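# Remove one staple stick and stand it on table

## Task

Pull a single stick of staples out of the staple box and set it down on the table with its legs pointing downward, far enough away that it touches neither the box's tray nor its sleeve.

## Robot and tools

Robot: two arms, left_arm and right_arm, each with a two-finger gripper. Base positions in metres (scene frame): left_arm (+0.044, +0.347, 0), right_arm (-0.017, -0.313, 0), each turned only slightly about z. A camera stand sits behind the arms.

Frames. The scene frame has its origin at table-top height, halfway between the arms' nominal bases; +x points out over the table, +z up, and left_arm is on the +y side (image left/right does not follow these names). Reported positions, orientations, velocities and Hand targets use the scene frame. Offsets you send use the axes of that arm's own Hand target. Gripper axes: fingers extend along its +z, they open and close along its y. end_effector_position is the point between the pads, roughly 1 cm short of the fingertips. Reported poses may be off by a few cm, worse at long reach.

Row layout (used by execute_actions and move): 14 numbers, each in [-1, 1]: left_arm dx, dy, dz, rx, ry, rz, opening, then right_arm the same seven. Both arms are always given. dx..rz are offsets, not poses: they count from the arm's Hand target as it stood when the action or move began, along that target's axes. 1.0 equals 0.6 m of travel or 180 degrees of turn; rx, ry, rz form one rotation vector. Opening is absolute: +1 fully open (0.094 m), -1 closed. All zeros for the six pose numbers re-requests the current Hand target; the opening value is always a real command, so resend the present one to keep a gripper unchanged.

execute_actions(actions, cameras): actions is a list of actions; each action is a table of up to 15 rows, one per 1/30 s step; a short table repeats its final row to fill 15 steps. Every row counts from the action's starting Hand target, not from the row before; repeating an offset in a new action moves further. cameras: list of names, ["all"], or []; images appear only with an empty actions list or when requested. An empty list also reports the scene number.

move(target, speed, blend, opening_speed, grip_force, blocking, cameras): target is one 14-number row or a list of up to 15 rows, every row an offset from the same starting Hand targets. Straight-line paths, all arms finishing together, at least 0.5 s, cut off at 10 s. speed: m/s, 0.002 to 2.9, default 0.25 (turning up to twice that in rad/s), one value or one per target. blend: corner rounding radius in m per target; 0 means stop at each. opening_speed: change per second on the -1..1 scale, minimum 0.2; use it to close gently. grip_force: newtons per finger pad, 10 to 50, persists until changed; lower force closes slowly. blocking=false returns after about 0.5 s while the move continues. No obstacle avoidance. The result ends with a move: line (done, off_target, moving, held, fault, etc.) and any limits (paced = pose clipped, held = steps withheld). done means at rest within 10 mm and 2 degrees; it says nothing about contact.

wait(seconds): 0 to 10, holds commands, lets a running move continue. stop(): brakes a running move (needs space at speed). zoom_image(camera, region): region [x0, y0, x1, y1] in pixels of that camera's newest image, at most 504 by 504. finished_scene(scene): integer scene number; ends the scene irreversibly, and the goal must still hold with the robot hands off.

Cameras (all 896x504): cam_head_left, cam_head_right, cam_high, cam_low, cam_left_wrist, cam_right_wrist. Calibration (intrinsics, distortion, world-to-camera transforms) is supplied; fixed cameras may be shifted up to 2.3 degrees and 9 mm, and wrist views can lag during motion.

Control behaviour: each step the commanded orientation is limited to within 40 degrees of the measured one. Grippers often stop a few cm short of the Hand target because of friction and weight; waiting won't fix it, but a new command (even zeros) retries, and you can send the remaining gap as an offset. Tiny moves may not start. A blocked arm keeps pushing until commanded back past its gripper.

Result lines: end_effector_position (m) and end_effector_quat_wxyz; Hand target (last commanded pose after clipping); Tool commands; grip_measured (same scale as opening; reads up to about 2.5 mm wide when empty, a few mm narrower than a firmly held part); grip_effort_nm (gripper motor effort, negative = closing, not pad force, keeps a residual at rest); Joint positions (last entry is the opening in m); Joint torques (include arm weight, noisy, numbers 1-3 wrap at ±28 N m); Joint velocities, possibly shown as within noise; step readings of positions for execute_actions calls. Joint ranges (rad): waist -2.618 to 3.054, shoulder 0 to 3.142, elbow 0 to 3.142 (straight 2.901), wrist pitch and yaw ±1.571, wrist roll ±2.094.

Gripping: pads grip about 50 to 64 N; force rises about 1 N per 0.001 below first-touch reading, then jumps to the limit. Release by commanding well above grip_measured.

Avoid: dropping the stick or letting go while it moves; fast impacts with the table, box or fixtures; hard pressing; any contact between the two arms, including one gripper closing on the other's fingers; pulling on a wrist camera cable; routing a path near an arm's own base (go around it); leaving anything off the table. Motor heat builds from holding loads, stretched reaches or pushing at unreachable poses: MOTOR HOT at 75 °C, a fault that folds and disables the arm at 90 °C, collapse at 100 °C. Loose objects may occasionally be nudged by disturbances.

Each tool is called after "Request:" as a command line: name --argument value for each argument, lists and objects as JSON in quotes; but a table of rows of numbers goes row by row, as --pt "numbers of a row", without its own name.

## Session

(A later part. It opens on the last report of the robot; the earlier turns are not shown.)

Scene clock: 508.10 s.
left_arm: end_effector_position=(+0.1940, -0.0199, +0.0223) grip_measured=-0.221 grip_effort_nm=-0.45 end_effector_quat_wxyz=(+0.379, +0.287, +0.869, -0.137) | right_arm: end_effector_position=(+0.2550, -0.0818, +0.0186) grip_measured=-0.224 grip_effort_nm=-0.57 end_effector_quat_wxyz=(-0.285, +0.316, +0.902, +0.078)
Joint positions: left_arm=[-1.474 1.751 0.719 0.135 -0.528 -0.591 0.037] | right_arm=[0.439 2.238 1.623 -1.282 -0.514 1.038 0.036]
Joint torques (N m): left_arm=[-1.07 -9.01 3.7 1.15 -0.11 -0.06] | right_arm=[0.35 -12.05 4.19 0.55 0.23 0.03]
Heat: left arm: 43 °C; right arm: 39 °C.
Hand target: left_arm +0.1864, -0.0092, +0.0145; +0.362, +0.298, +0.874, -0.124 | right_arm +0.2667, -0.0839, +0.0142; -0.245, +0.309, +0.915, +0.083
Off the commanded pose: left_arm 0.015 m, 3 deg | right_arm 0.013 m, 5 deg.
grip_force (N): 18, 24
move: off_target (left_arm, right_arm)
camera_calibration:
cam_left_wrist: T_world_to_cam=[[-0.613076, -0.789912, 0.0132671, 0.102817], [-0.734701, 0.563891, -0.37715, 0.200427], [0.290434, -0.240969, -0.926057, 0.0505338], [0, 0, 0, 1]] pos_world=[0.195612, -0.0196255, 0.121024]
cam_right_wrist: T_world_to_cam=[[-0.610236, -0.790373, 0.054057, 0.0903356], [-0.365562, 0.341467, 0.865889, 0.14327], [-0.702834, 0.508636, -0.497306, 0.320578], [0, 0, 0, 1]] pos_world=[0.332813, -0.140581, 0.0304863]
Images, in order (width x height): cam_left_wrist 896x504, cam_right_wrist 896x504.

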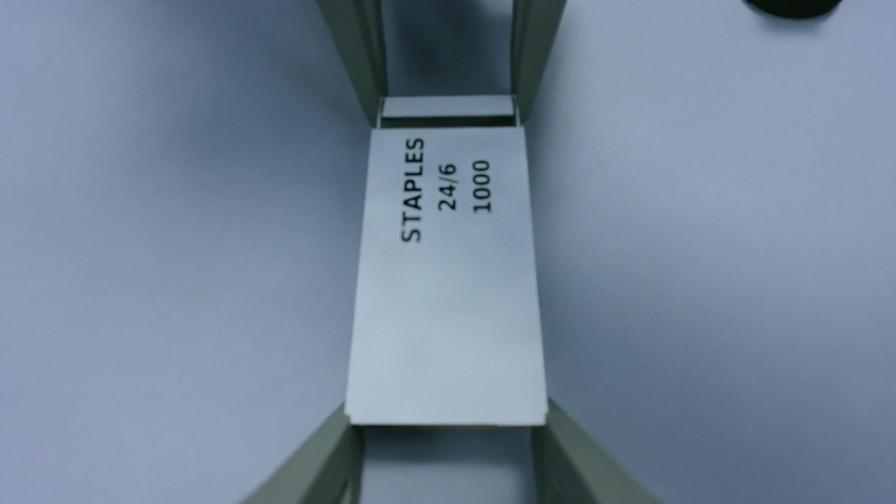

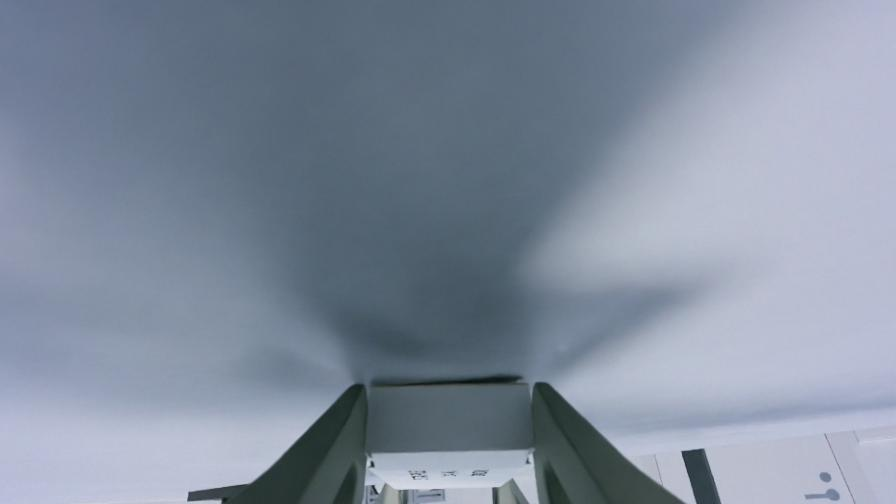

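Request:
move --target '[0.007, 0, 0.007, 0, 0, 0, -0.5, 0.0, 0, 0.0, 0, 0, 0, -0.5]' --speed 0.05

Request:
move --target '[0.0, 0, 0.0, 0, 0, 0, -0.5, 0.0, 0, 0.0, 0, 0, 0, -0.1]' --speed 0.05 --opening_speed 0.3 --cameras '["cam_left_wrist", "cam_right_wrist"]'

Request:
zoom_image --camera "cam_left_wrist" --region '[330, 60, 570, 190]'

Scene clock: 513.90 s.
left_arm: end_effector_position=(+0.1937, -0.0189, +0.0213) grip_measured=-0.221 grip_effort_nm=-0.45 end_effector_quat_wxyz=(+0.379, +0.287, +0.869, -0.137) | right_arm: end_effector_position=(+0.2548, -0.0816, +0.0186) grip_measured=-0.224 grip_effort_nm=-0.57 end_effector_quat_wxyz=(-0.285, +0.316, +0.902, +0.078)
Joint positions: left_arm=[-1.474 1.751 0.715 0.137 -0.527 -0.591 0.037] | right_arm=[0.44 2.238 1.623 -1.282 -0.514 1.038 0.036]
Joint torques (N m): left_arm=[-0.94 -7.38 3.32 1.43 -0.09 -0.08] | right_arm=[0.24 -12.12 4.19 0.55 0.24 0.04]
Heat: left arm: 42 °C; right arm: 39 °C.
Hand target: left_arm +0.1865, -0.0092, +0.0086; +0.363, +0.298, +0.874, -0.124 | right_arm +0.2668, -0.0840, +0.0142; -0.245, +0.309, +0.915, +0.083
Off the commanded pose: left_arm 0.018 m, 3 deg | right_arm 0.013 m, 5 deg.
grip_force (N): 18, 24
move: off_target (left_arm, right_arm)

Scene clock: 515.43 s.
left_arm: end_effector_position=(+0.1925, -0.0182, +0.0201) grip_measured=-0.221 grip_effort_nm=-0.45 end_effector_quat_wxyz=(+0.377, +0.289, +0.869, -0.136) | right_arm: end_effector_position=(+0.2549, -0.0817, +0.0179) grip_measured=-0.103 grip_effort_nm=0.14 end_effector_quat_wxyz=(-0.284, +0.315, +0.902, +0.078)
Joint positions: left_arm=[-1.476 1.751 0.712 0.137 -0.526 -0.591 0.037] | right_arm=[0.441 2.237 1.621 -1.278 -0.512 1.038 0.042]
Joint torques (N m): left_arm=[-0.68 -7.3 3.43 1.41 -0.13 -0.09] | right_arm=[0.17 -12.03 4.29 0.52 0.22 0.03]
Heat: left arm: 42 °C; right arm: 39 °C.
Hand target: left_arm +0.1864, -0.0092, +0.0086; +0.362, +0.298, +0.874, -0.124 | right_arm +0.2667, -0.0840, +0.0142; -0.246, +0.309, +0.915, +0.083
Off the commanded pose: left_arm 0.016 m, 3 deg | right_arm 0.013 m, 5 deg.
grip_force (N): 18, 24
move: off_target (left_arm, right_arm)
camera_calibration:
cam_left_wrist: T_world_to_cam=[[-0.615572, -0.788003, 0.0110682, 0.103838], [-0.733821, 0.568012, -0.372652, 0.197415], [0.287364, -0.237516, -0.927905, 0.0500128], [0, 0, 0, 1]] pos_world=[0.194415, -0.0184302, 0.118825]
cam_right_wrist: T_world_to_cam=[[-0.609325, -0.791133, 0.0532039, 0.0901384], [-0.367929, 0.341538, 0.864859, 0.144459], [-0.70239, 0.507405, -0.499188, 0.319965], [0, 0, 0, 1]] pos_world=[0.332814, -0.140378, 0.0299905]
Images, in order (width x height): cam_left_wrist 896x504, cam_right_wrist 896x504.

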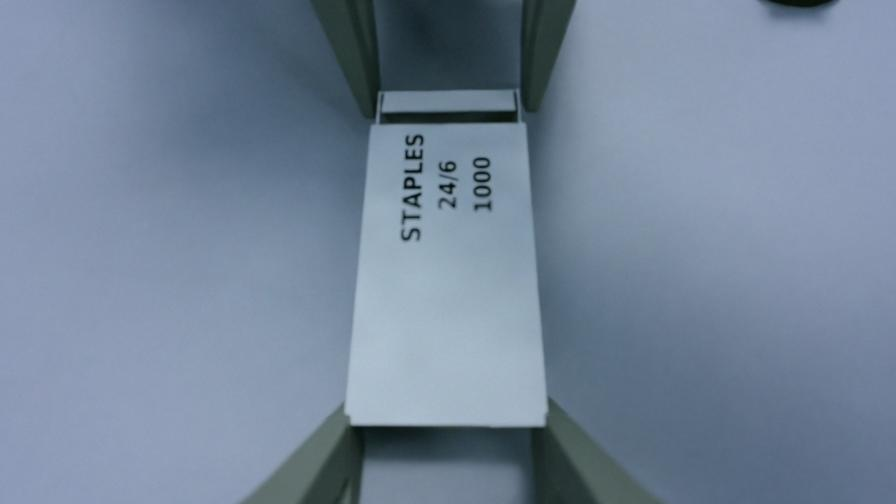

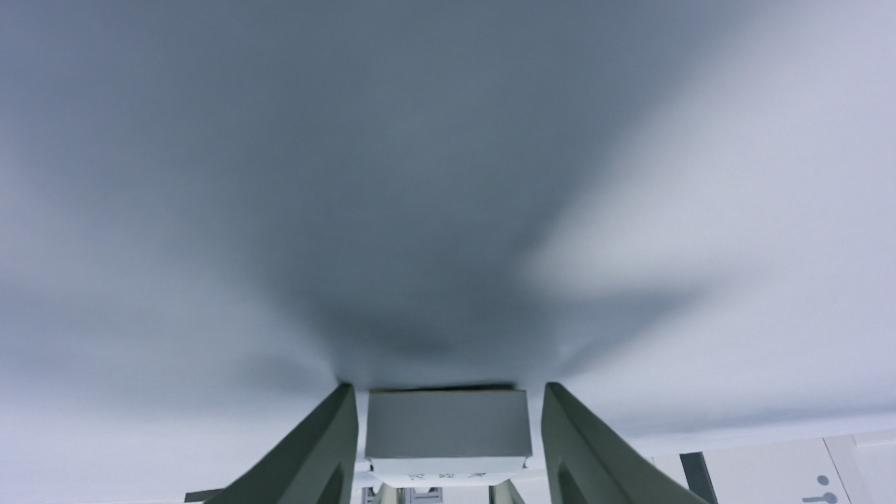

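Scaled by 2.100 from the camera's 896x504 image, which has a finer 1280x720 frame.

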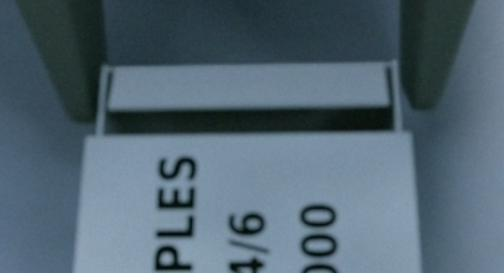

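Request:
move --pt "0.0 0 0.0 0 0 0 -0.05 0.0 0 0.0 0 0 0 -0.1" --pt "0.0 0 -0.07 0 0 0 -0.05 0.0 0 0.0 0 0 0 -0.1" --speed 0.08 --opening_speed 0.3

Request:
move --target '[0.0, 0, 0.0, 0, 0, 0, -0.98, 0.0, 0, 0.0, 0, 0, 0, -0.5]' --grip_force '[14, 22]' --opening_speed 0.5 --cameras '["cam_left_wrist", "cam_right_wrist"]'

Scene clock: 568.83 s.
left_arm: end_effector_position=(+0.1616, -0.0003, +0.0344) grip_measured=-0.052 grip_effort_nm=0.08 end_effector_quat_wxyz=(+0.358, +0.301, +0.874, -0.136) | right_arm: end_effector_position=(+0.2549, -0.0817, +0.0179) grip_measured=-0.103 grip_effort_nm=0.14 end_effector_quat_wxyz=(-0.284, +0.315, +0.902, +0.078)
Joint positions: left_arm=[-1.558 1.623 0.683 -0.027 -0.536 -0.668 0.045] | right_arm=[0.441 2.237 1.621 -1.278 -0.512 1.038 0.042]
Joint torques (N m): left_arm=[-0.27 -9.16 4.75 1.16 -0.55 -0.05] | right_arm=[0.18 -12.01 4.31 0.52 0.21 0.05]
Heat: left arm: 38 °C; right arm: 38 °C.
Hand target: left_arm +0.1629, +0.0089, +0.0383; +0.362, +0.298, +0.874, -0.124 | right_arm +0.2667, -0.0840, +0.0142; -0.246, +0.309, +0.915, +0.083
Off the commanded pose: left_arm 0.010 m, 2 deg | right_arm 0.013 m, 5 deg.
grip_force (N): 18, 24
move: off_target (right_arm)

Scene clock: 573.87 s.
left_arm: end_effector_position=(+0.1616, -0.0002, +0.0344) grip_measured=-0.978 grip_effort_nm=-0.11 end_effector_quat_wxyz=(+0.358, +0.300, +0.874, -0.135) | right_arm: end_effector_position=(+0.2571, -0.0805, +0.0174) grip_measured=-0.243 grip_effort_nm=-0.53 end_effector_quat_wxyz=(-0.280, +0.314, +0.903, +0.083)
Joint positions: left_arm=[-1.558 1.623 0.683 -0.027 -0.536 -0.668 0.001] | right_arm=[0.441 2.237 1.621 -1.267 -0.513 1.038 0.036]
Joint torques (N m): left_arm=[-0.44 -9.13 4.71 1.17 -0.55 -0.03] | right_arm=[0.17 -11.99 4.25 0.45 0.22 0.05]
Heat: left arm: 38 °C; right arm: 39 °C.
Hand target: left_arm +0.1630, +0.0089, +0.0384; +0.363, +0.298, +0.874, -0.124 | right_arm +0.2668, -0.0840, +0.0142; -0.245, +0.309, +0.915, +0.083
Off the commanded pose: left_arm 0.010 m, 1 deg | right_arm 0.011 m, 4 deg.
grip_force (N): 14, 22
move: off_target (right_arm)
camera_calibration:
cam_left_wrist: T_world_to_cam=[[-0.632895, -0.774092, 0.0150168, 0.101556], [-0.732688, 0.592549, -0.334744, 0.168324], [0.250224, -0.22286, -0.94219, 0.0829103], [0, 0, 0, 1]] pos_world=[0.166857, -0.00264924, 0.132938]
cam_right_wrist: T_world_to_cam=[[-0.610022, -0.791255, 0.0422804, 0.0927691], [-0.376789, 0.3366, 0.862978, 0.147141], [-0.697068, 0.510505, -0.503469, 0.319597], [0, 0, 0, 1]] pos_world=[0.334813, -0.139279, 0.0300049]
Images, in order (width x height): cam_left_wrist 896x504, cam_right_wrist 896x504.

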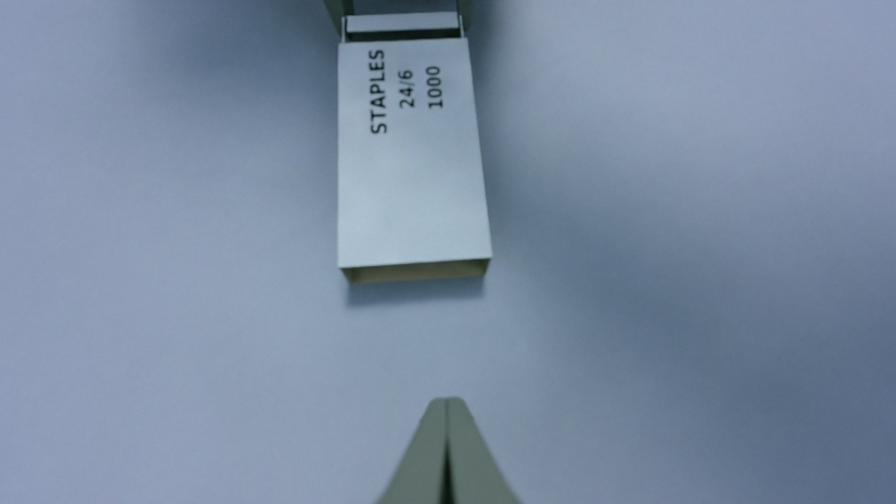

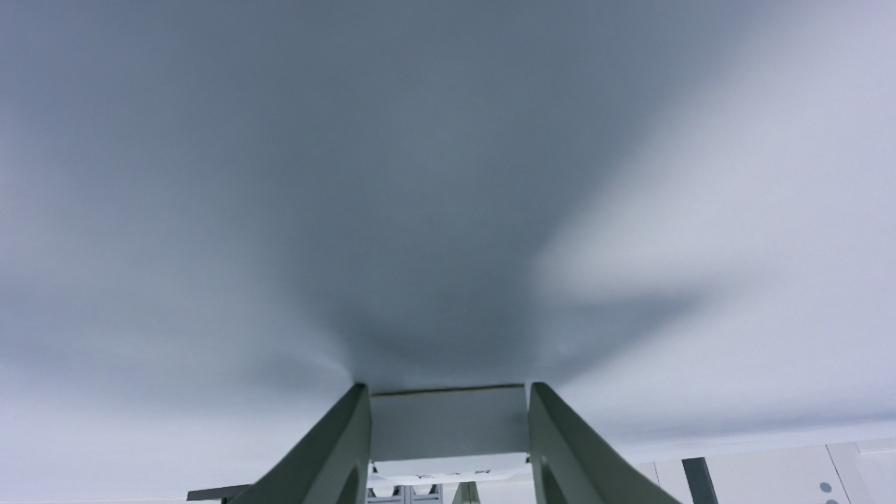

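Request:
zoom_image --camera "cam_left_wrist" --region '[310, 0, 510, 110]'

Request:
zoom_image --camera "cam_right_wrist" --region '[340, 370, 560, 504]'

Scaled by 2.520 from the camera's 896x504 image, which has a finer 1280x720 frame.

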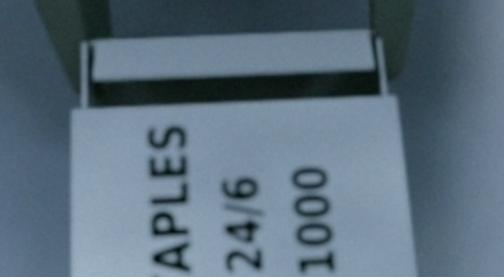

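Scaled by 2.291 from the camera's 896x504 image, which has a finer 1280x720 frame.

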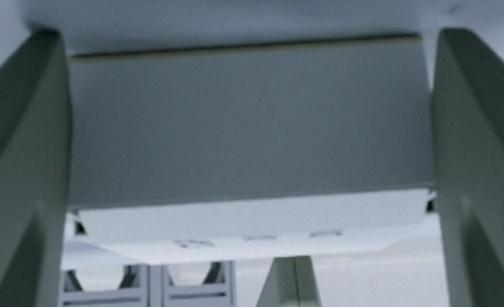

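Request:
move --pt "-0.0298 0.0053 0.0472 -0.0117 0 -0.0118 0.0 0.0 0 0.0 0 0 0 -0.5" --speed 0.08 --opening_speed 0.8 --cameras '["cam_left_wrist"]'

Scene clock: 631.97 s.
left_arm: end_effector_position=(+0.1876, -0.0038, +0.0320) grip_measured=-0.002 grip_effort_nm=0.08 end_effector_quat_wxyz=(+0.362, +0.275, +0.883, -0.119) | right_arm: end_effector_position=(+0.2571, -0.0805, +0.0174) grip_measured=-0.243 grip_effort_nm=-0.53 end_effector_quat_wxyz=(-0.280, +0.314, +0.903, +0.083)
Joint positions: left_arm=[-1.488 1.677 0.733 -0.027 -0.536 -0.657 0.047] | right_arm=[0.441 2.237 1.621 -1.267 -0.513 1.038 0.036]
Joint torques (N m): left_arm=[0.18 -5.53 7.66 1.56 -0.39 0.09] | right_arm=[0.18 -12.01 4.25 0.45 0.22 0.04]
Heat: left arm: 38 °C; right arm: 40 °C.
Hand target: left_arm +0.1908, -0.0085, +0.0309; +0.366, +0.275, +0.882, -0.114 | right_arm +0.2668, -0.0840, +0.0142; -0.245, +0.309, +0.915, +0.083
Off the commanded pose: left_arm 0.006 m, 1 deg | right_arm 0.011 m, 4 deg.
grip_force (N): 14, 22
move: off_target (right_arm)
camera_calibration:
cam_left_wrist: T_world_to_cam=[[-0.583583, -0.812044, 0.00389204, 0.106109], [-0.766646, 0.549364, -0.332345, 0.194937], [0.267741, -0.196935, -0.94315, 0.0702543], [0, 0, 0, 1]] pos_world=[0.192562, -0.00709056, 0.130634]
Images, in order (width x height): cam_left_wrist 896x504.

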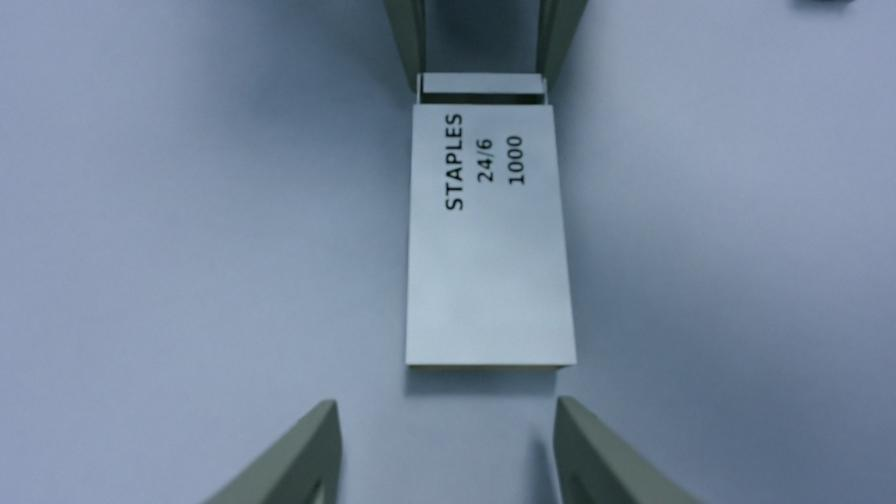

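Request:
move --pt "0 -0.0183 0 0.009 0 0.009 0.0 0.0 0 0.0 0 0 0 -0.5" --pt "-0.0095 -0.0193 0.038 0.009 0 0.009 0.0 0.0 0 0.0 0 0 0 -0.5" --speed 0.06 --cameras '["cam_left_wrist"]'

Scene clock: 654.87 s.
left_arm: end_effector_position=(+0.1981, -0.0204, +0.0205) grip_measured=-0.002 grip_effort_nm=0.08 end_effector_quat_wxyz=(+0.360, +0.294, +0.878, -0.115) | right_arm: end_effector_position=(+0.2571, -0.0805, +0.0174) grip_measured=-0.243 grip_effort_nm=-0.53 end_effector_quat_wxyz=(-0.280, +0.314, +0.903, +0.083)
Joint positions: left_arm=[-1.455 1.767 0.783 0.027 -0.507 -0.588 0.047] | right_arm=[0.441 2.237 1.621 -1.267 -0.513 1.038 0.036]
Joint torques (N m): left_arm=[0.34 -5.83 7.13 1.94 -0.23 0.04] | right_arm=[0.2 -12 4.22 0.43 0.23 0.04]
Heat: left arm: 36 °C; right arm: 40 °C.
Hand target: left_arm +0.2007, -0.0294, +0.0188; +0.363, +0.293, +0.876, -0.121 | right_arm +0.2668, -0.0840, +0.0142; -0.245, +0.309, +0.915, +0.083
Off the commanded pose: left_arm 0.010 m, 1 deg | right_arm 0.011 m, 4 deg.
grip_force (N): 14, 22
move: off_target (right_arm)
camera_calibration:
cam_left_wrist: T_world_to_cam=[[-0.610061, -0.792179, -0.0166769, 0.104849], [-0.745887, 0.581258, -0.325258, 0.204657], [0.267356, -0.185988, -0.945478, 0.0537423], [0, 0, 0, 1]] pos_world=[0.202247, -0.0259037, 0.119127]
Images, in order (width x height): cam_left_wrist 896x504.

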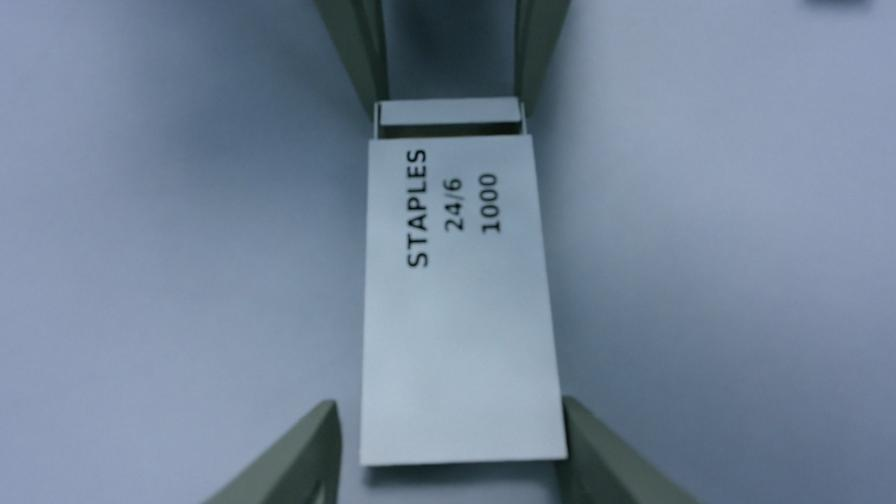

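Request:
move --pt "0 -0.0055 0 0 0 0 0.0 0.0 0 0.0 0 0 0 -0.5" --speed 0.06

Request:
move --pt "0 0 0 0 0 0 -0.5 0.0 0 0.0 0 0 0 -0.5" --opening_speed 0.3 --cameras '["cam_left_wrist", "cam_right_wrist"]'

Request:
zoom_image --camera "cam_left_wrist" --region '[340, 60, 560, 180]'

Scene clock: 662.43 s.
left_arm: end_effector_position=(+0.1985, -0.0230, +0.0207) grip_measured=-0.002 grip_effort_nm=0.08 end_effector_quat_wxyz=(+0.360, +0.294, +0.878, -0.116) | right_arm: end_effector_position=(+0.2571, -0.0805, +0.0174) grip_measured=-0.243 grip_effort_nm=-0.53 end_effector_quat_wxyz=(-0.280, +0.314, +0.903, +0.083)
Joint positions: left_arm=[-1.455 1.775 0.792 0.028 -0.507 -0.588 0.047] | right_arm=[0.441 2.237 1.621 -1.267 -0.513 1.038 0.036]
Joint torques (N m): left_arm=[-0.53 -5.94 7.36 1.85 -0.31 0.01] | right_arm=[0.18 -12 4.26 0.44 0.22 0.02]
Heat: left arm: 36 °C; right arm: 40 °C.
Hand target: left_arm +0.1988, -0.0321, +0.0188; +0.363, +0.293, +0.876, -0.121 | right_arm +0.2668, -0.0840, +0.0142; -0.245, +0.309, +0.915, +0.083
Off the commanded pose: left_arm 0.009 m, 1 deg | right_arm 0.011 m, 4 deg.
grip_force (N): 14, 22
move: off_target (right_arm)

Scene clock: 664.30 s.
left_arm: end_effector_position=(+0.1985, -0.0230, +0.0207) grip_measured=-0.202 grip_effort_nm=-0.37 end_effector_quat_wxyz=(+0.360, +0.294, +0.878, -0.116) | right_arm: end_effector_position=(+0.2571, -0.0804, +0.0175) grip_measured=-0.243 grip_effort_nm=-0.53 end_effector_quat_wxyz=(-0.280, +0.314, +0.903, +0.083)
Joint positions: left_arm=[-1.455 1.775 0.792 0.028 -0.507 -0.588 0.037] | right_arm=[0.441 2.237 1.621 -1.267 -0.513 1.038 0.036]
Joint torques (N m): left_arm=[-0.51 -5.96 7.24 1.84 -0.26 -0.02] | right_arm=[0.21 -12 4.26 0.44 0.22 0.04]
Heat: left arm: 36 °C; right arm: 40 °C.
Hand target: left_arm +0.1988, -0.0321, +0.0188; +0.363, +0.293, +0.876, -0.121 | right_arm +0.2667, -0.0840, +0.0142; -0.245, +0.309, +0.915, +0.083
Off the commanded pose: left_arm 0.009 m, 1 deg | right_arm 0.011 m, 4 deg.
grip_force (N): 14, 22
move: off_target (right_arm)
camera_calibration:
cam_left_wrist: T_world_to_cam=[[-0.610287, -0.792025, -0.0156963, 0.103128], [-0.745551, 0.58095, -0.326574, 0.206461], [0.267774, -0.187602, -0.945041, 0.0531018], [0, 0, 0, 1]] pos_world=[0.202646, -0.0283014, 0.119227]
cam_right_wrist: T_world_to_cam=[[-0.610086, -0.791215, 0.0421187, 0.0928798], [-0.376624, 0.336353, 0.863146, 0.147014], [-0.697101, 0.51073, -0.503195, 0.31958], [0, 0, 0, 1]] pos_world=[0.334813, -0.13918, 0.0300044]
Images, in order (width x height): cam_left_wrist 896x504, cam_right_wrist 896x504.

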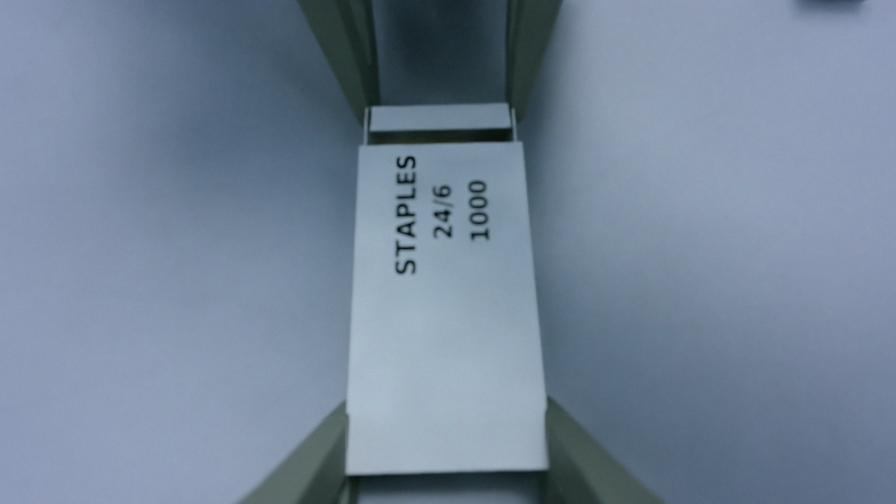

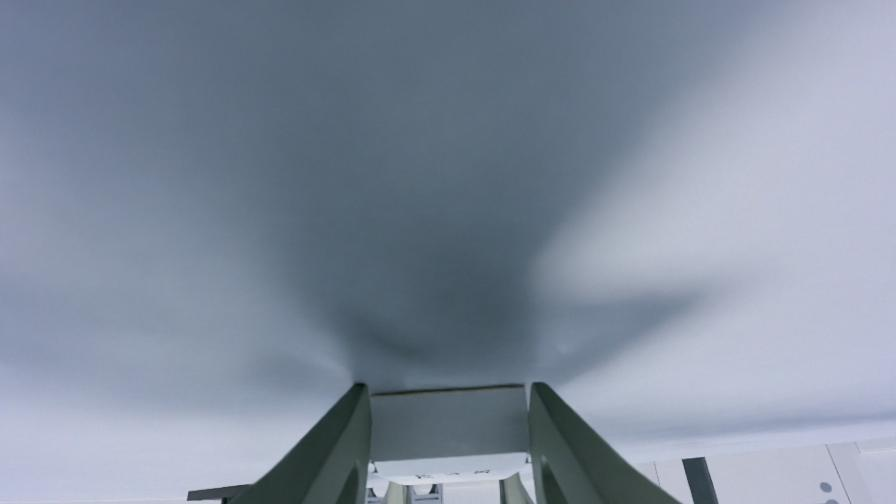

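Scaled by 2.291 from the camera's 896x504 image, which has a finer 1280x720 frame.

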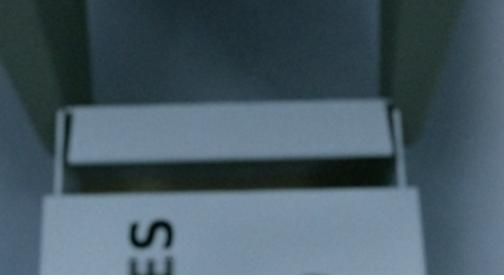

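Request:
move --target '[0.0, 0, 0.0, 0, 0, 0, -0.5, -0.0173, 0.0, -0.01, 0, 0, 0, -0.5]' --speed 0.04 --cameras '["cam_left_wrist"]'

Scene clock: 669.43 s.
left_arm: end_effector_position=(+0.1988, -0.0250, +0.0223) grip_measured=-0.203 grip_effort_nm=-0.37 end_effector_quat_wxyz=(+0.362, +0.293, +0.877, -0.119) | right_arm: end_effector_position=(+0.2585, -0.0824, +0.0178) grip_measured=-0.243 grip_effort_nm=-0.53 end_effector_quat_wxyz=(-0.280, +0.312, +0.904, +0.085)
Joint positions: left_arm=[-1.455 1.775 0.795 0.033 -0.506 -0.588 0.037] | right_arm=[0.433 2.237 1.622 -1.269 -0.514 1.026 0.036]
Joint torques (N m): left_arm=[-0.32 -5.74 7.1 1.82 -0.26 -0.06] | right_arm=[-1.69 -10.35 7.02 0.19 0.31 -0.08]
Heat: left arm: 36 °C; right arm: 40 °C.
Hand target: left_arm +0.1987, -0.0321, +0.0188; +0.363, +0.293, +0.876, -0.121 | right_arm +0.2763, -0.0913, +0.0142; -0.245, +0.309, +0.915, +0.083
Off the commanded pose: left_arm 0.008 m, 0 deg | right_arm 0.020 m, 4 deg.
grip_force (N): 14, 22
move: off_target (right_arm)
camera_calibration:
cam_left_wrist: T_world_to_cam=[[-0.610434, -0.792006, -0.00982067, 0.101653], [-0.745036, 0.578352, -0.332312, 0.208335], [0.268873, -0.195538, -0.943118, 0.0536494], [0, 0, 0, 1]] pos_world=[0.202844, -0.0294902, 0.120828]
Images, in order (width x height): cam_left_wrist 896x504.

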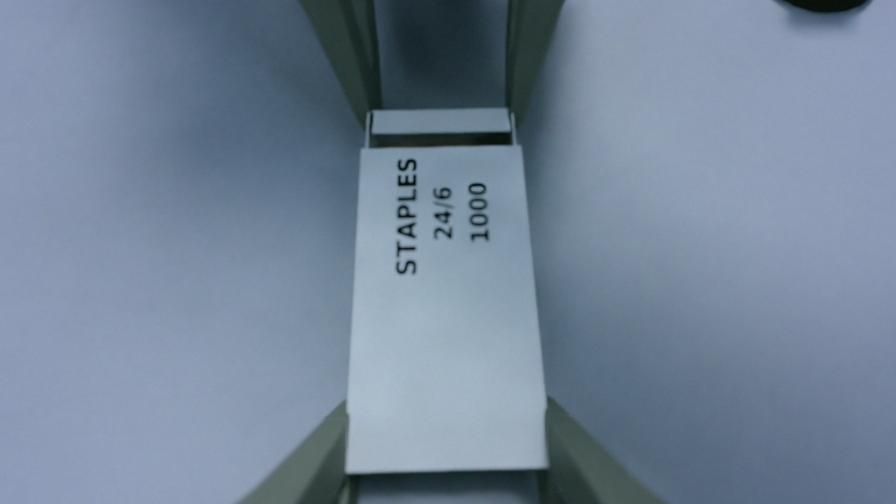

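Request:
move --target '[0.0177, 0, -0.0177, 0, 0, 0, -0.5, -0.0144, 0.0, -0.0083, 0, 0, 0, -0.5]' --speed 0.04 --cameras '["cam_left_wrist"]'

Scene clock: 679.03 s.
left_arm: end_effector_position=(+0.1969, -0.0295, +0.0272) grip_measured=-0.203 grip_effort_nm=-0.37 end_effector_quat_wxyz=(+0.374, +0.280, +0.875, -0.128) | right_arm: end_effector_position=(+0.2579, -0.0869, +0.0216) grip_measured=-0.246 grip_effort_nm=-0.53 end_effector_quat_wxyz=(-0.289, +0.309, +0.903, +0.081)
Joint positions: left_arm=[-1.473 1.775 0.795 0.055 -0.534 -0.613 0.037] | right_arm=[0.422 2.244 1.642 -1.31 -0.514 1.003 0.035]
Joint torques (N m): left_arm=[-1.84 -8.27 3.48 1.48 -0.19 -0.1] | right_arm=[-2.77 -9.47 8.09 0.33 0.37 -0.09]
Heat: left arm: 35 °C; right arm: 40 °C.
Hand target: left_arm +0.1867, -0.0231, +0.0188; +0.363, +0.293, +0.876, -0.121 | right_arm +0.2841, -0.0973, +0.0141; -0.246, +0.309, +0.915, +0.083
Off the commanded pose: left_arm 0.015 m, 2 deg | right_arm 0.029 m, 5 deg.
grip_force (N): 14, 22
move: off_target (left_arm, right_arm)
camera_calibration:
cam_left_wrist: T_world_to_cam=[[-0.597331, -0.801967, 0.00672026, 0.0936131], [-0.74909, 0.554914, -0.361849, 0.212022], [0.286462, -0.221177, -0.932213, 0.0534599], [0, 0, 0, 1]] pos_world=[0.199427, -0.0307551, 0.125927]
Images, in order (width x height): cam_left_wrist 896x504.

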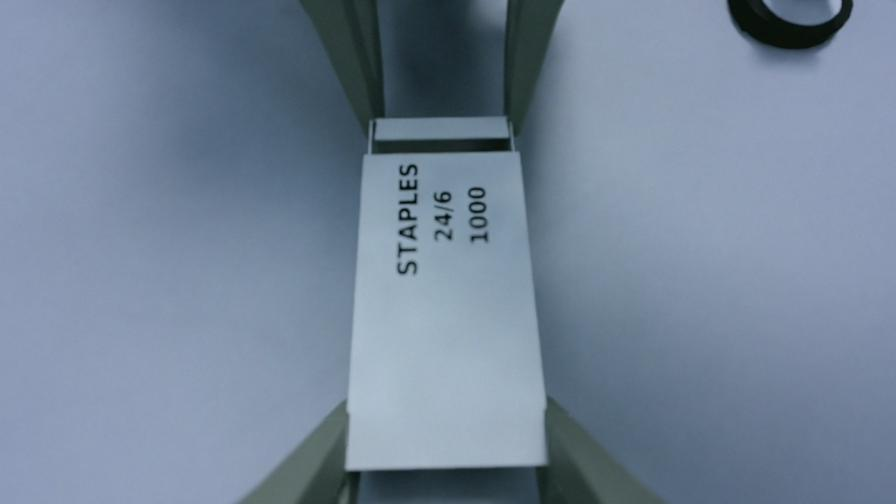

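Request:
move --pt "0 0 0 0 0 0 -0.5 0 -0.0267 0 0 0 0 -0.5" --pt "0 0 0 0 0 0 -0.5 0 0.003 0 0 0 0 -0.5" --pt "0 0 0 0 0 0 -0.5 0 -0.0133 0 0 0 0 -0.5" --speed 0.08 --blend 0.003 --cameras '["cam_left_wrist"]'

Scene clock: 697.27 s.
left_arm: end_effector_position=(+0.1967, -0.0329, +0.0305) grip_measured=-0.203 grip_effort_nm=-0.37 end_effector_quat_wxyz=(+0.381, +0.278, +0.872, -0.134) | right_arm: end_effector_position=(+0.2578, -0.0914, +0.0210) grip_measured=-0.246 grip_effort_nm=-0.53 end_effector_quat_wxyz=(-0.292, +0.312, +0.901, +0.081)
Joint positions: left_arm=[-1.478 1.775 0.795 0.074 -0.544 -0.613 0.037] | right_arm=[0.41 2.244 1.635 -1.315 -0.516 0.993 0.035]
Joint torques (N m): left_arm=[-1.36 -8.23 3.44 1.3 -0.11 -0.06] | right_arm=[-2.44 -11.08 5.6 0.44 0.4 -0.1]
Heat: left arm: 36 °C; right arm: 40 °C.
Hand target: left_arm +0.1867, -0.0230, +0.0188; +0.363, +0.293, +0.876, -0.121 | right_arm +0.2794, -0.1036, +0.0142; -0.246, +0.309, +0.915, +0.083
Off the commanded pose: left_arm 0.018 m, 3 deg | right_arm 0.026 m, 6 deg.
grip_force (N): 14, 22
move: off_target (left_arm, right_arm)
camera_calibration:
cam_left_wrist: T_world_to_cam=[[-0.597226, -0.801938, 0.0147169, 0.0906079], [-0.745529, 0.548262, -0.37894, 0.214543], [0.295818, -0.237284, -0.925304, 0.0532352], [0, 0, 0, 1]] pos_world=[0.198314, -0.0323321, 0.129224]
Images, in order (width x height): cam_left_wrist 896x504.

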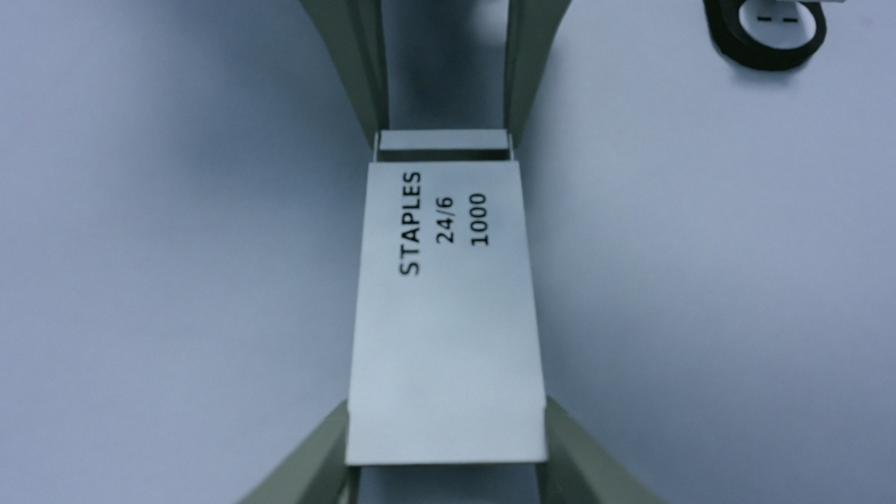

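Request:
move --target '[0.0025, 0, 0.0165, 0, 0, 0, -0.5, 0.0235, 0, 0.0193, 0, 0, 0, -0.5]' --speed 0.05

Scene clock: 708.50 s.
left_arm: end_effector_position=(+0.1949, -0.0326, +0.0286) grip_measured=-0.203 grip_effort_nm=-0.37 end_effector_quat_wxyz=(+0.377, +0.282, +0.872, -0.135) | right_arm: end_effector_position=(+0.2537, -0.0903, +0.0174) grip_measured=-0.246 grip_effort_nm=-0.54 end_effector_quat_wxyz=(-0.287, +0.317, +0.900, +0.082)
Joint positions: left_arm=[-1.478 1.775 0.791 0.075 -0.532 -0.608 0.037] | right_arm=[0.418 2.223 1.59 -1.272 -0.515 1.018 0.035]
Joint torques (N m): left_arm=[-0.03 -5.67 3.89 1.75 -0.12 -0.01] | right_arm=[0.57 -11.66 4 0.56 0.28 0.04]
Heat: left arm: 37 °C; right arm: 41 °C.
Hand target: left_arm +0.1914, -0.0267, +0.0107; +0.363, +0.293, +0.876, -0.121 | right_arm +0.2650, -0.0927, +0.0112; -0.246, +0.309, +0.915, +0.083
Off the commanded pose: left_arm 0.019 m, 3 deg | right_arm 0.013 m, 5 deg.
grip_force (N): 14, 22
move: off_target (left_arm, right_arm)

Request:
move --target '[0.0118, 0, 0.0118, 0, 0, 0, -0.5, 0, 0, 0, 0, 0, 0, -0.5]' --speed 0.05

Scene clock: 710.73 s.
left_arm: end_effector_position=(+0.1953, -0.0321, +0.0207) grip_measured=-0.203 grip_effort_nm=-0.37 end_effector_quat_wxyz=(+0.378, +0.282, +0.872, -0.134) | right_arm: end_effector_position=(+0.2538, -0.0903, +0.0174) grip_measured=-0.246 grip_effort_nm=-0.53 end_effector_quat_wxyz=(-0.287, +0.317, +0.900, +0.082)
Joint positions: left_arm=[-1.478 1.799 0.78 0.11 -0.536 -0.607 0.037] | right_arm=[0.418 2.223 1.59 -1.272 -0.515 1.018 0.035]
Joint torques (N m): left_arm=[-0.25 -5.27 3.54 1.83 -0.12 0.01] | right_arm=[0.65 -11.64 4.04 0.56 0.28 0.04]
Heat: left arm: 37 °C; right arm: 42 °C.
Hand target: left_arm +0.1914, -0.0266, +0.0007; +0.363, +0.293, +0.876, -0.121 | right_arm +0.2650, -0.0927, +0.0112; -0.246, +0.309, +0.915, +0.083
Off the commanded pose: left_arm 0.021 m, 3 deg | right_arm 0.013 m, 5 deg.
grip_force (N): 14, 22
move: off_target (left_arm, right_arm)

Request:
move --pt "0 0 0 0 0 0 -0.1 0 0 0 0 0 0 -0.5" --pt "-0.0118 0 -0.0258 0 0 0 -0.1 0 0 0 0 0 0 -0.5" --speed 0.05 --opening_speed 0.4 --cameras '["cam_left_wrist"]'

Scene clock: 717.80 s.
left_arm: end_effector_position=(+0.1925, -0.0339, +0.0209) grip_measured=-0.102 grip_effort_nm=0.08 end_effector_quat_wxyz=(+0.377, +0.285, +0.871, -0.137) | right_arm: end_effector_position=(+0.2538, -0.0903, +0.0174) grip_measured=-0.246 grip_effort_nm=-0.53 end_effector_quat_wxyz=(-0.287, +0.317, +0.900, +0.082)
Joint positions: left_arm=[-1.485 1.799 0.779 0.114 -0.533 -0.608 0.042] | right_arm=[0.418 2.223 1.59 -1.271 -0.515 1.018 0.035]
Joint torques (N m): left_arm=[-0.7 -10.03 4.25 0.99 -0.22 -0.11] | right_arm=[0.59 -11.62 4.08 0.57 0.28 0.02]
Heat: left arm: 36 °C; right arm: 43 °C.
Hand target: left_arm +0.1867, -0.0230, +0.0167; +0.363, +0.293, +0.876, -0.121 | right_arm +0.2651, -0.0926, +0.0112; -0.246, +0.309, +0.915, +0.083
Off the commanded pose: left_arm 0.013 m, 3 deg | right_arm 0.013 m, 5 deg.
grip_force (N): 14, 22
move: off_target (left_arm, right_arm)
camera_calibration:
cam_left_wrist: T_world_to_cam=[[-0.610252, -0.792024, 0.0170321, 0.090156], [-0.738672, 0.561112, -0.373519, 0.207423], [0.286279, -0.240522, -0.927466, 0.0472106], [0, 0, 0, 1]] pos_world=[0.19472, -0.0336264, 0.119727]
Images, in order (width x height): cam_left_wrist 896x504.

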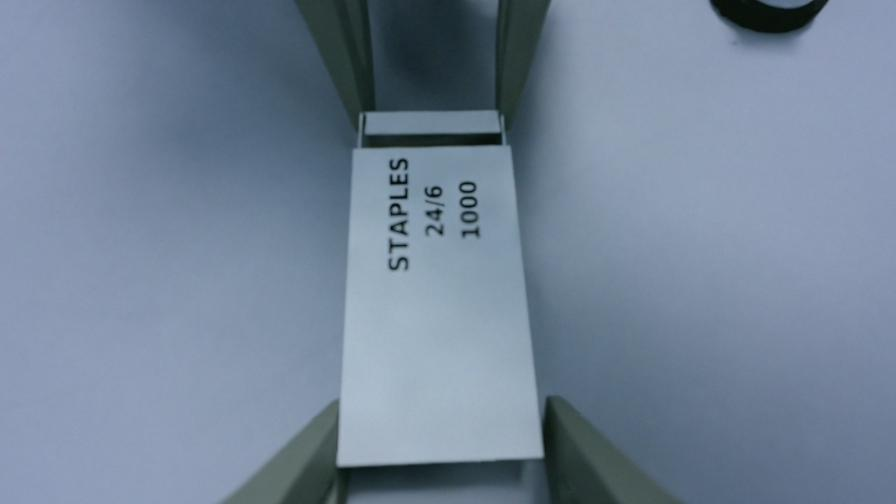

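Request:
move --pt "0.0065 0 -0.0065 0 0 0 -0.1 0 0 0 0 0 0 -0.5" --speed 0.05

Request:
move --pt "0 0 0 0 0 0 -0.5 0 0 0 0 0 0 -0.5" --opening_speed 0.3 --grip_force '[20, 22]' --cameras '["cam_left_wrist"]'

Scene clock: 722.83 s.
left_arm: end_effector_position=(+0.1895, -0.0324, +0.0207) grip_measured=-0.102 grip_effort_nm=0.08 end_effector_quat_wxyz=(+0.379, +0.283, +0.870, -0.136) | right_arm: end_effector_position=(+0.2538, -0.0903, +0.0173) grip_measured=-0.246 grip_effort_nm=-0.53 end_effector_quat_wxyz=(-0.286, +0.317, +0.900, +0.082)
Joint positions: left_arm=[-1.496 1.796 0.773 0.11 -0.545 -0.62 0.042] | right_arm=[0.418 2.223 1.59 -1.271 -0.515 1.018 0.035]
Joint torques (N m): left_arm=[-0.92 -10.59 3.58 1.03 -0.15 -0.11] | right_arm=[0.61 -11.58 4.07 0.57 0.28 0.03]
Heat: left arm: 36 °C; right arm: 44 °C.
Hand target: left_arm +0.1824, -0.0197, +0.0166; +0.363, +0.293, +0.876, -0.121 | right_arm +0.2651, -0.0927, +0.0111; -0.245, +0.309, +0.915, +0.083
Off the commanded pose: left_arm 0.015 m, 3 deg | right_arm 0.013 m, 5 deg.
grip_force (N): 14, 22
move: off_target (left_arm, right_arm)

Scene clock: 724.37 s.
left_arm: end_effector_position=(+0.1899, -0.0313, +0.0205) grip_measured=-0.214 grip_effort_nm=-0.49 end_effector_quat_wxyz=(+0.380, +0.283, +0.871, -0.133) | right_arm: end_effector_position=(+0.2540, -0.0904, +0.0172) grip_measured=-0.248 grip_effort_nm=-0.53 end_effector_quat_wxyz=(-0.286, +0.316, +0.901, +0.082)
Joint positions: left_arm=[-1.497 1.796 0.773 0.106 -0.551 -0.621 0.037] | right_arm=[0.418 2.223 1.59 -1.271 -0.514 1.016 0.035]
Joint torques (N m): left_arm=[-0.79 -10.54 3.62 1.01 -0.12 -0.15] | right_arm=[0.59 -11.66 4.12 0.57 0.27 0.07]
Heat: left arm: 36 °C; right arm: 44 °C.
Hand target: left_arm +0.1823, -0.0197, +0.0166; +0.363, +0.293, +0.876, -0.121 | right_arm +0.2651, -0.0927, +0.0111; -0.245, +0.309, +0.915, +0.083
Off the commanded pose: left_arm 0.014 m, 3 deg | right_arm 0.013 m, 5 deg.
grip_force (N): 20, 22
move: off_target (left_arm, right_arm)
camera_calibration:
cam_left_wrist: T_world_to_cam=[[-0.604592, -0.796484, 0.00903495, 0.0896698], [-0.740208, 0.557612, -0.375713, 0.204119], [0.294211, -0.233841, -0.926692, 0.0468798], [0, 0, 0, 1]] pos_world=[0.191512, -0.0314365, 0.119323]
Images, in order (width x height): cam_left_wrist 896x504.

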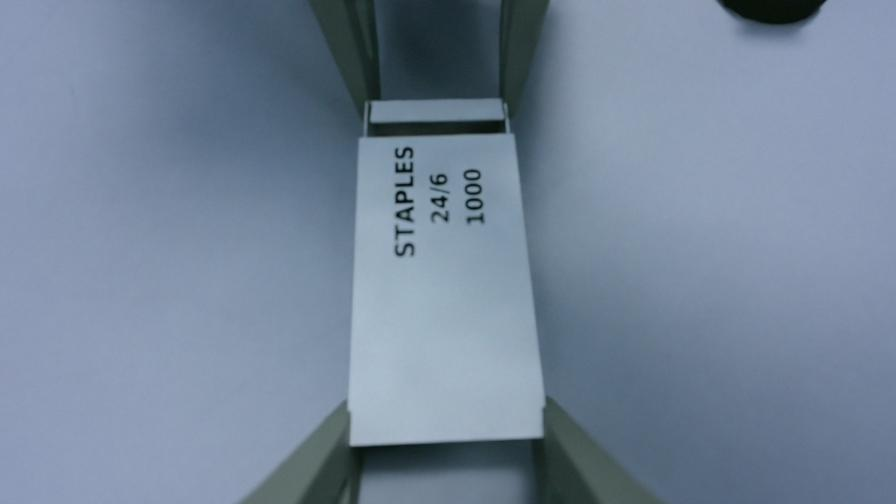

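Request:
move --target '[0,0,0,0,0,0,-0.5,-0.0202,0,-0.0117,0,0,0,-0.5]' --speed 0.04 --cameras '["cam_left_wrist"]'

Scene clock: 728.80 s.
left_arm: end_effector_position=(+0.1899, -0.0313, +0.0205) grip_measured=-0.214 grip_effort_nm=-0.48 end_effector_quat_wxyz=(+0.380, +0.283, +0.871, -0.133) | right_arm: end_effector_position=(+0.2546, -0.0912, +0.0174) grip_measured=-0.248 grip_effort_nm=-0.53 end_effector_quat_wxyz=(-0.285, +0.310, +0.903, +0.085)
Joint positions: left_arm=[-1.497 1.796 0.773 0.106 -0.551 -0.621 0.037] | right_arm=[0.415 2.223 1.591 -1.272 -0.513 0.999 0.035]
Joint torques (N m): left_arm=[-0.8 -10.48 3.71 1.03 -0.08 -0.14] | right_arm=[-2.17 -9.74 7.32 0.24 0.36 -0.07]
Heat: left arm: 38 °C; right arm: 45 °C.
Hand target: left_arm +0.1823, -0.0197, +0.0166; +0.363, +0.293, +0.876, -0.121 | right_arm +0.2761, -0.1012, +0.0111; -0.246, +0.309, +0.915, +0.083
Off the commanded pose: left_arm 0.014 m, 3 deg | right_arm 0.025 m, 5 deg.
grip_force (N): 20, 22
move: off_target (left_arm, right_arm)
camera_calibration:
cam_left_wrist: T_world_to_cam=[[-0.604592, -0.796484, 0.00903495, 0.0896698], [-0.740208, 0.557612, -0.375713, 0.204119], [0.294211, -0.233841, -0.926692, 0.0468798], [0, 0, 0, 1]] pos_world=[0.191512, -0.0314365, 0.119323]
Images, in order (width x height): cam_left_wrist 896x504.

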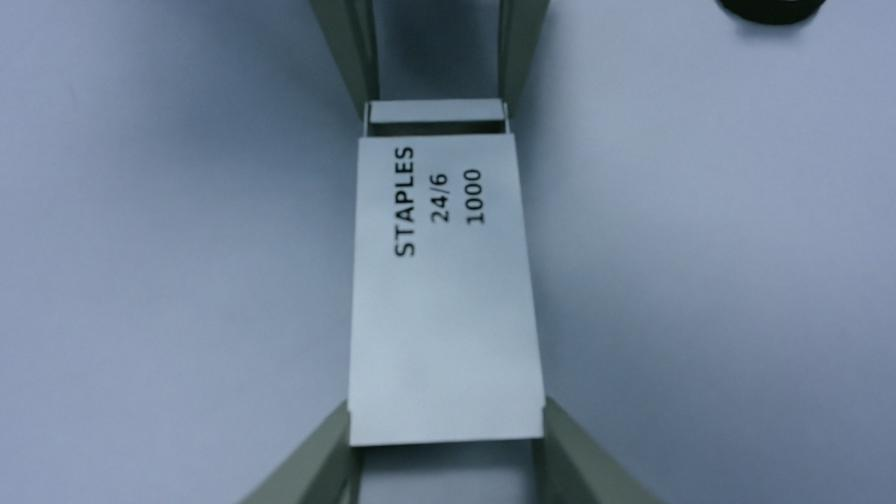

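Request:
move --target '[0.0059,0,-0.0059,0,0,0,-0.5,-0.0202,0,-0.0117,0,0,0,-0.5]' --speed 0.04 --cameras '["cam_left_wrist", "cam_right_wrist"]'

Scene clock: 731.50 s.
left_arm: end_effector_position=(+0.1907, -0.0330, +0.0224) grip_measured=-0.214 grip_effort_nm=-0.48 end_effector_quat_wxyz=(+0.383, +0.278, +0.870, -0.137) | right_arm: end_effector_position=(+0.2568, -0.0940, +0.0194) grip_measured=-0.250 grip_effort_nm=-0.53 end_effector_quat_wxyz=(-0.295, +0.307, +0.901, +0.082)
Joint positions: left_arm=[-1.497 1.796 0.773 0.117 -0.555 -0.625 0.037] | right_arm=[0.403 2.245 1.626 -1.315 -0.518 0.973 0.035]
Joint torques (N m): left_arm=[-1.81 -11.34 2.59 0.89 -0.13 -0.24] | right_arm=[-3.92 -9.57 8.24 0.3 0.49 -0.12]
Heat: left arm: 39 °C; right arm: 44 °C.
Hand target: left_arm +0.1783, -0.0167, +0.0166; +0.363, +0.293, +0.876, -0.121 | right_arm +0.2873, -0.1097, +0.0112; -0.245, +0.309, +0.915, +0.083
Off the commanded pose: left_arm 0.021 m, 3 deg | right_arm 0.035 m, 6 deg.
grip_force (N): 20, 22
move: off_target (left_arm, right_arm)
camera_calibration:
cam_left_wrist: T_world_to_cam=[[-0.600721, -0.799259, 0.0178577, 0.0877471], [-0.741848, 0.548967, -0.385092, 0.206554], [0.297985, -0.244581, -0.922705, 0.0467626], [0, 0, 0, 1]] pos_world=[0.192009, -0.0318214, 0.121123]
cam_right_wrist: T_world_to_cam=[[-0.597293, -0.800559, 0.0484374, 0.0775639], [-0.358002, 0.320172, 0.877112, 0.143173], [-0.717688, 0.506552, -0.477838, 0.331674], [0, 0, 0, 1]] pos_world=[0.335623, -0.151755, 0.0291511]
Images, in order (width x height): cam_left_wrist 896x504, cam_right_wrist 896x504.

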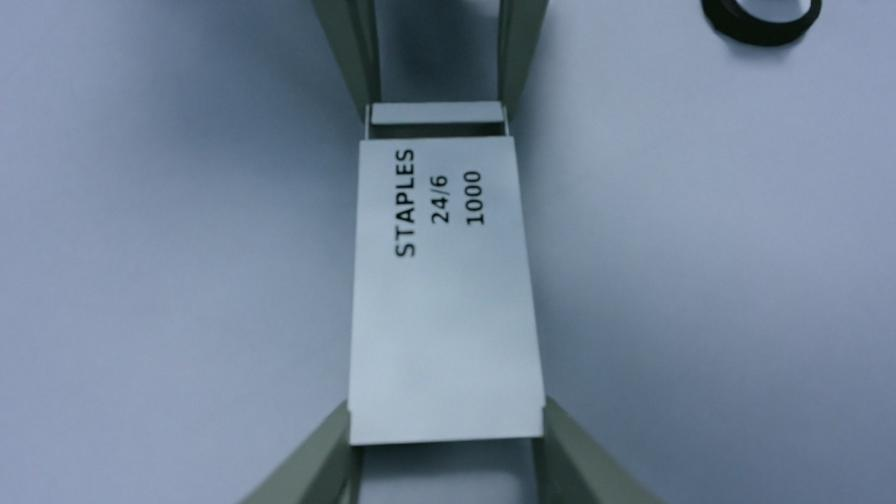

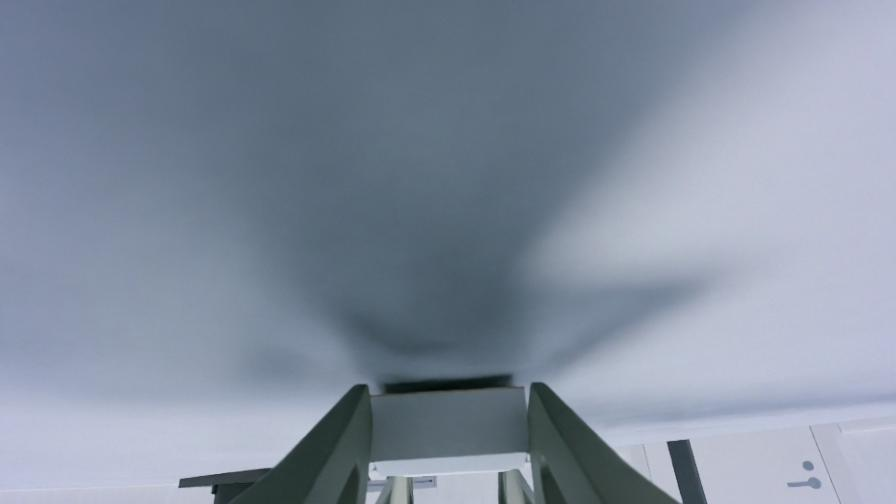

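Request:
zoom_image --camera "cam_left_wrist" --region '[350, 90, 530, 160]'

Request:
zoom_image --camera "cam_right_wrist" --region '[350, 370, 550, 500]'

Scaled by 2.800 from the camera's 896x504 image, which has a finer 1280x720 frame.

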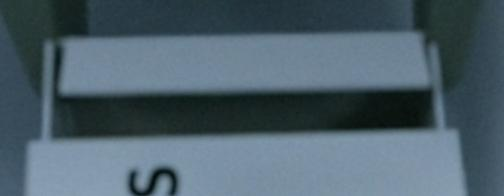

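Scaled by 2.520 from the camera's 896x504 image, which has a finer 1280x720 frame.

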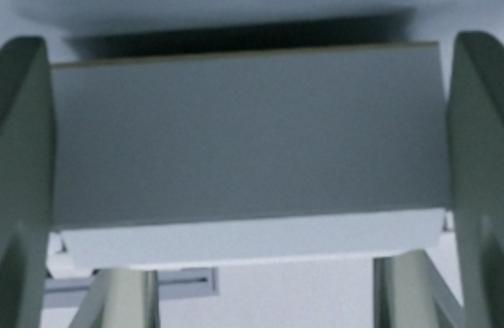

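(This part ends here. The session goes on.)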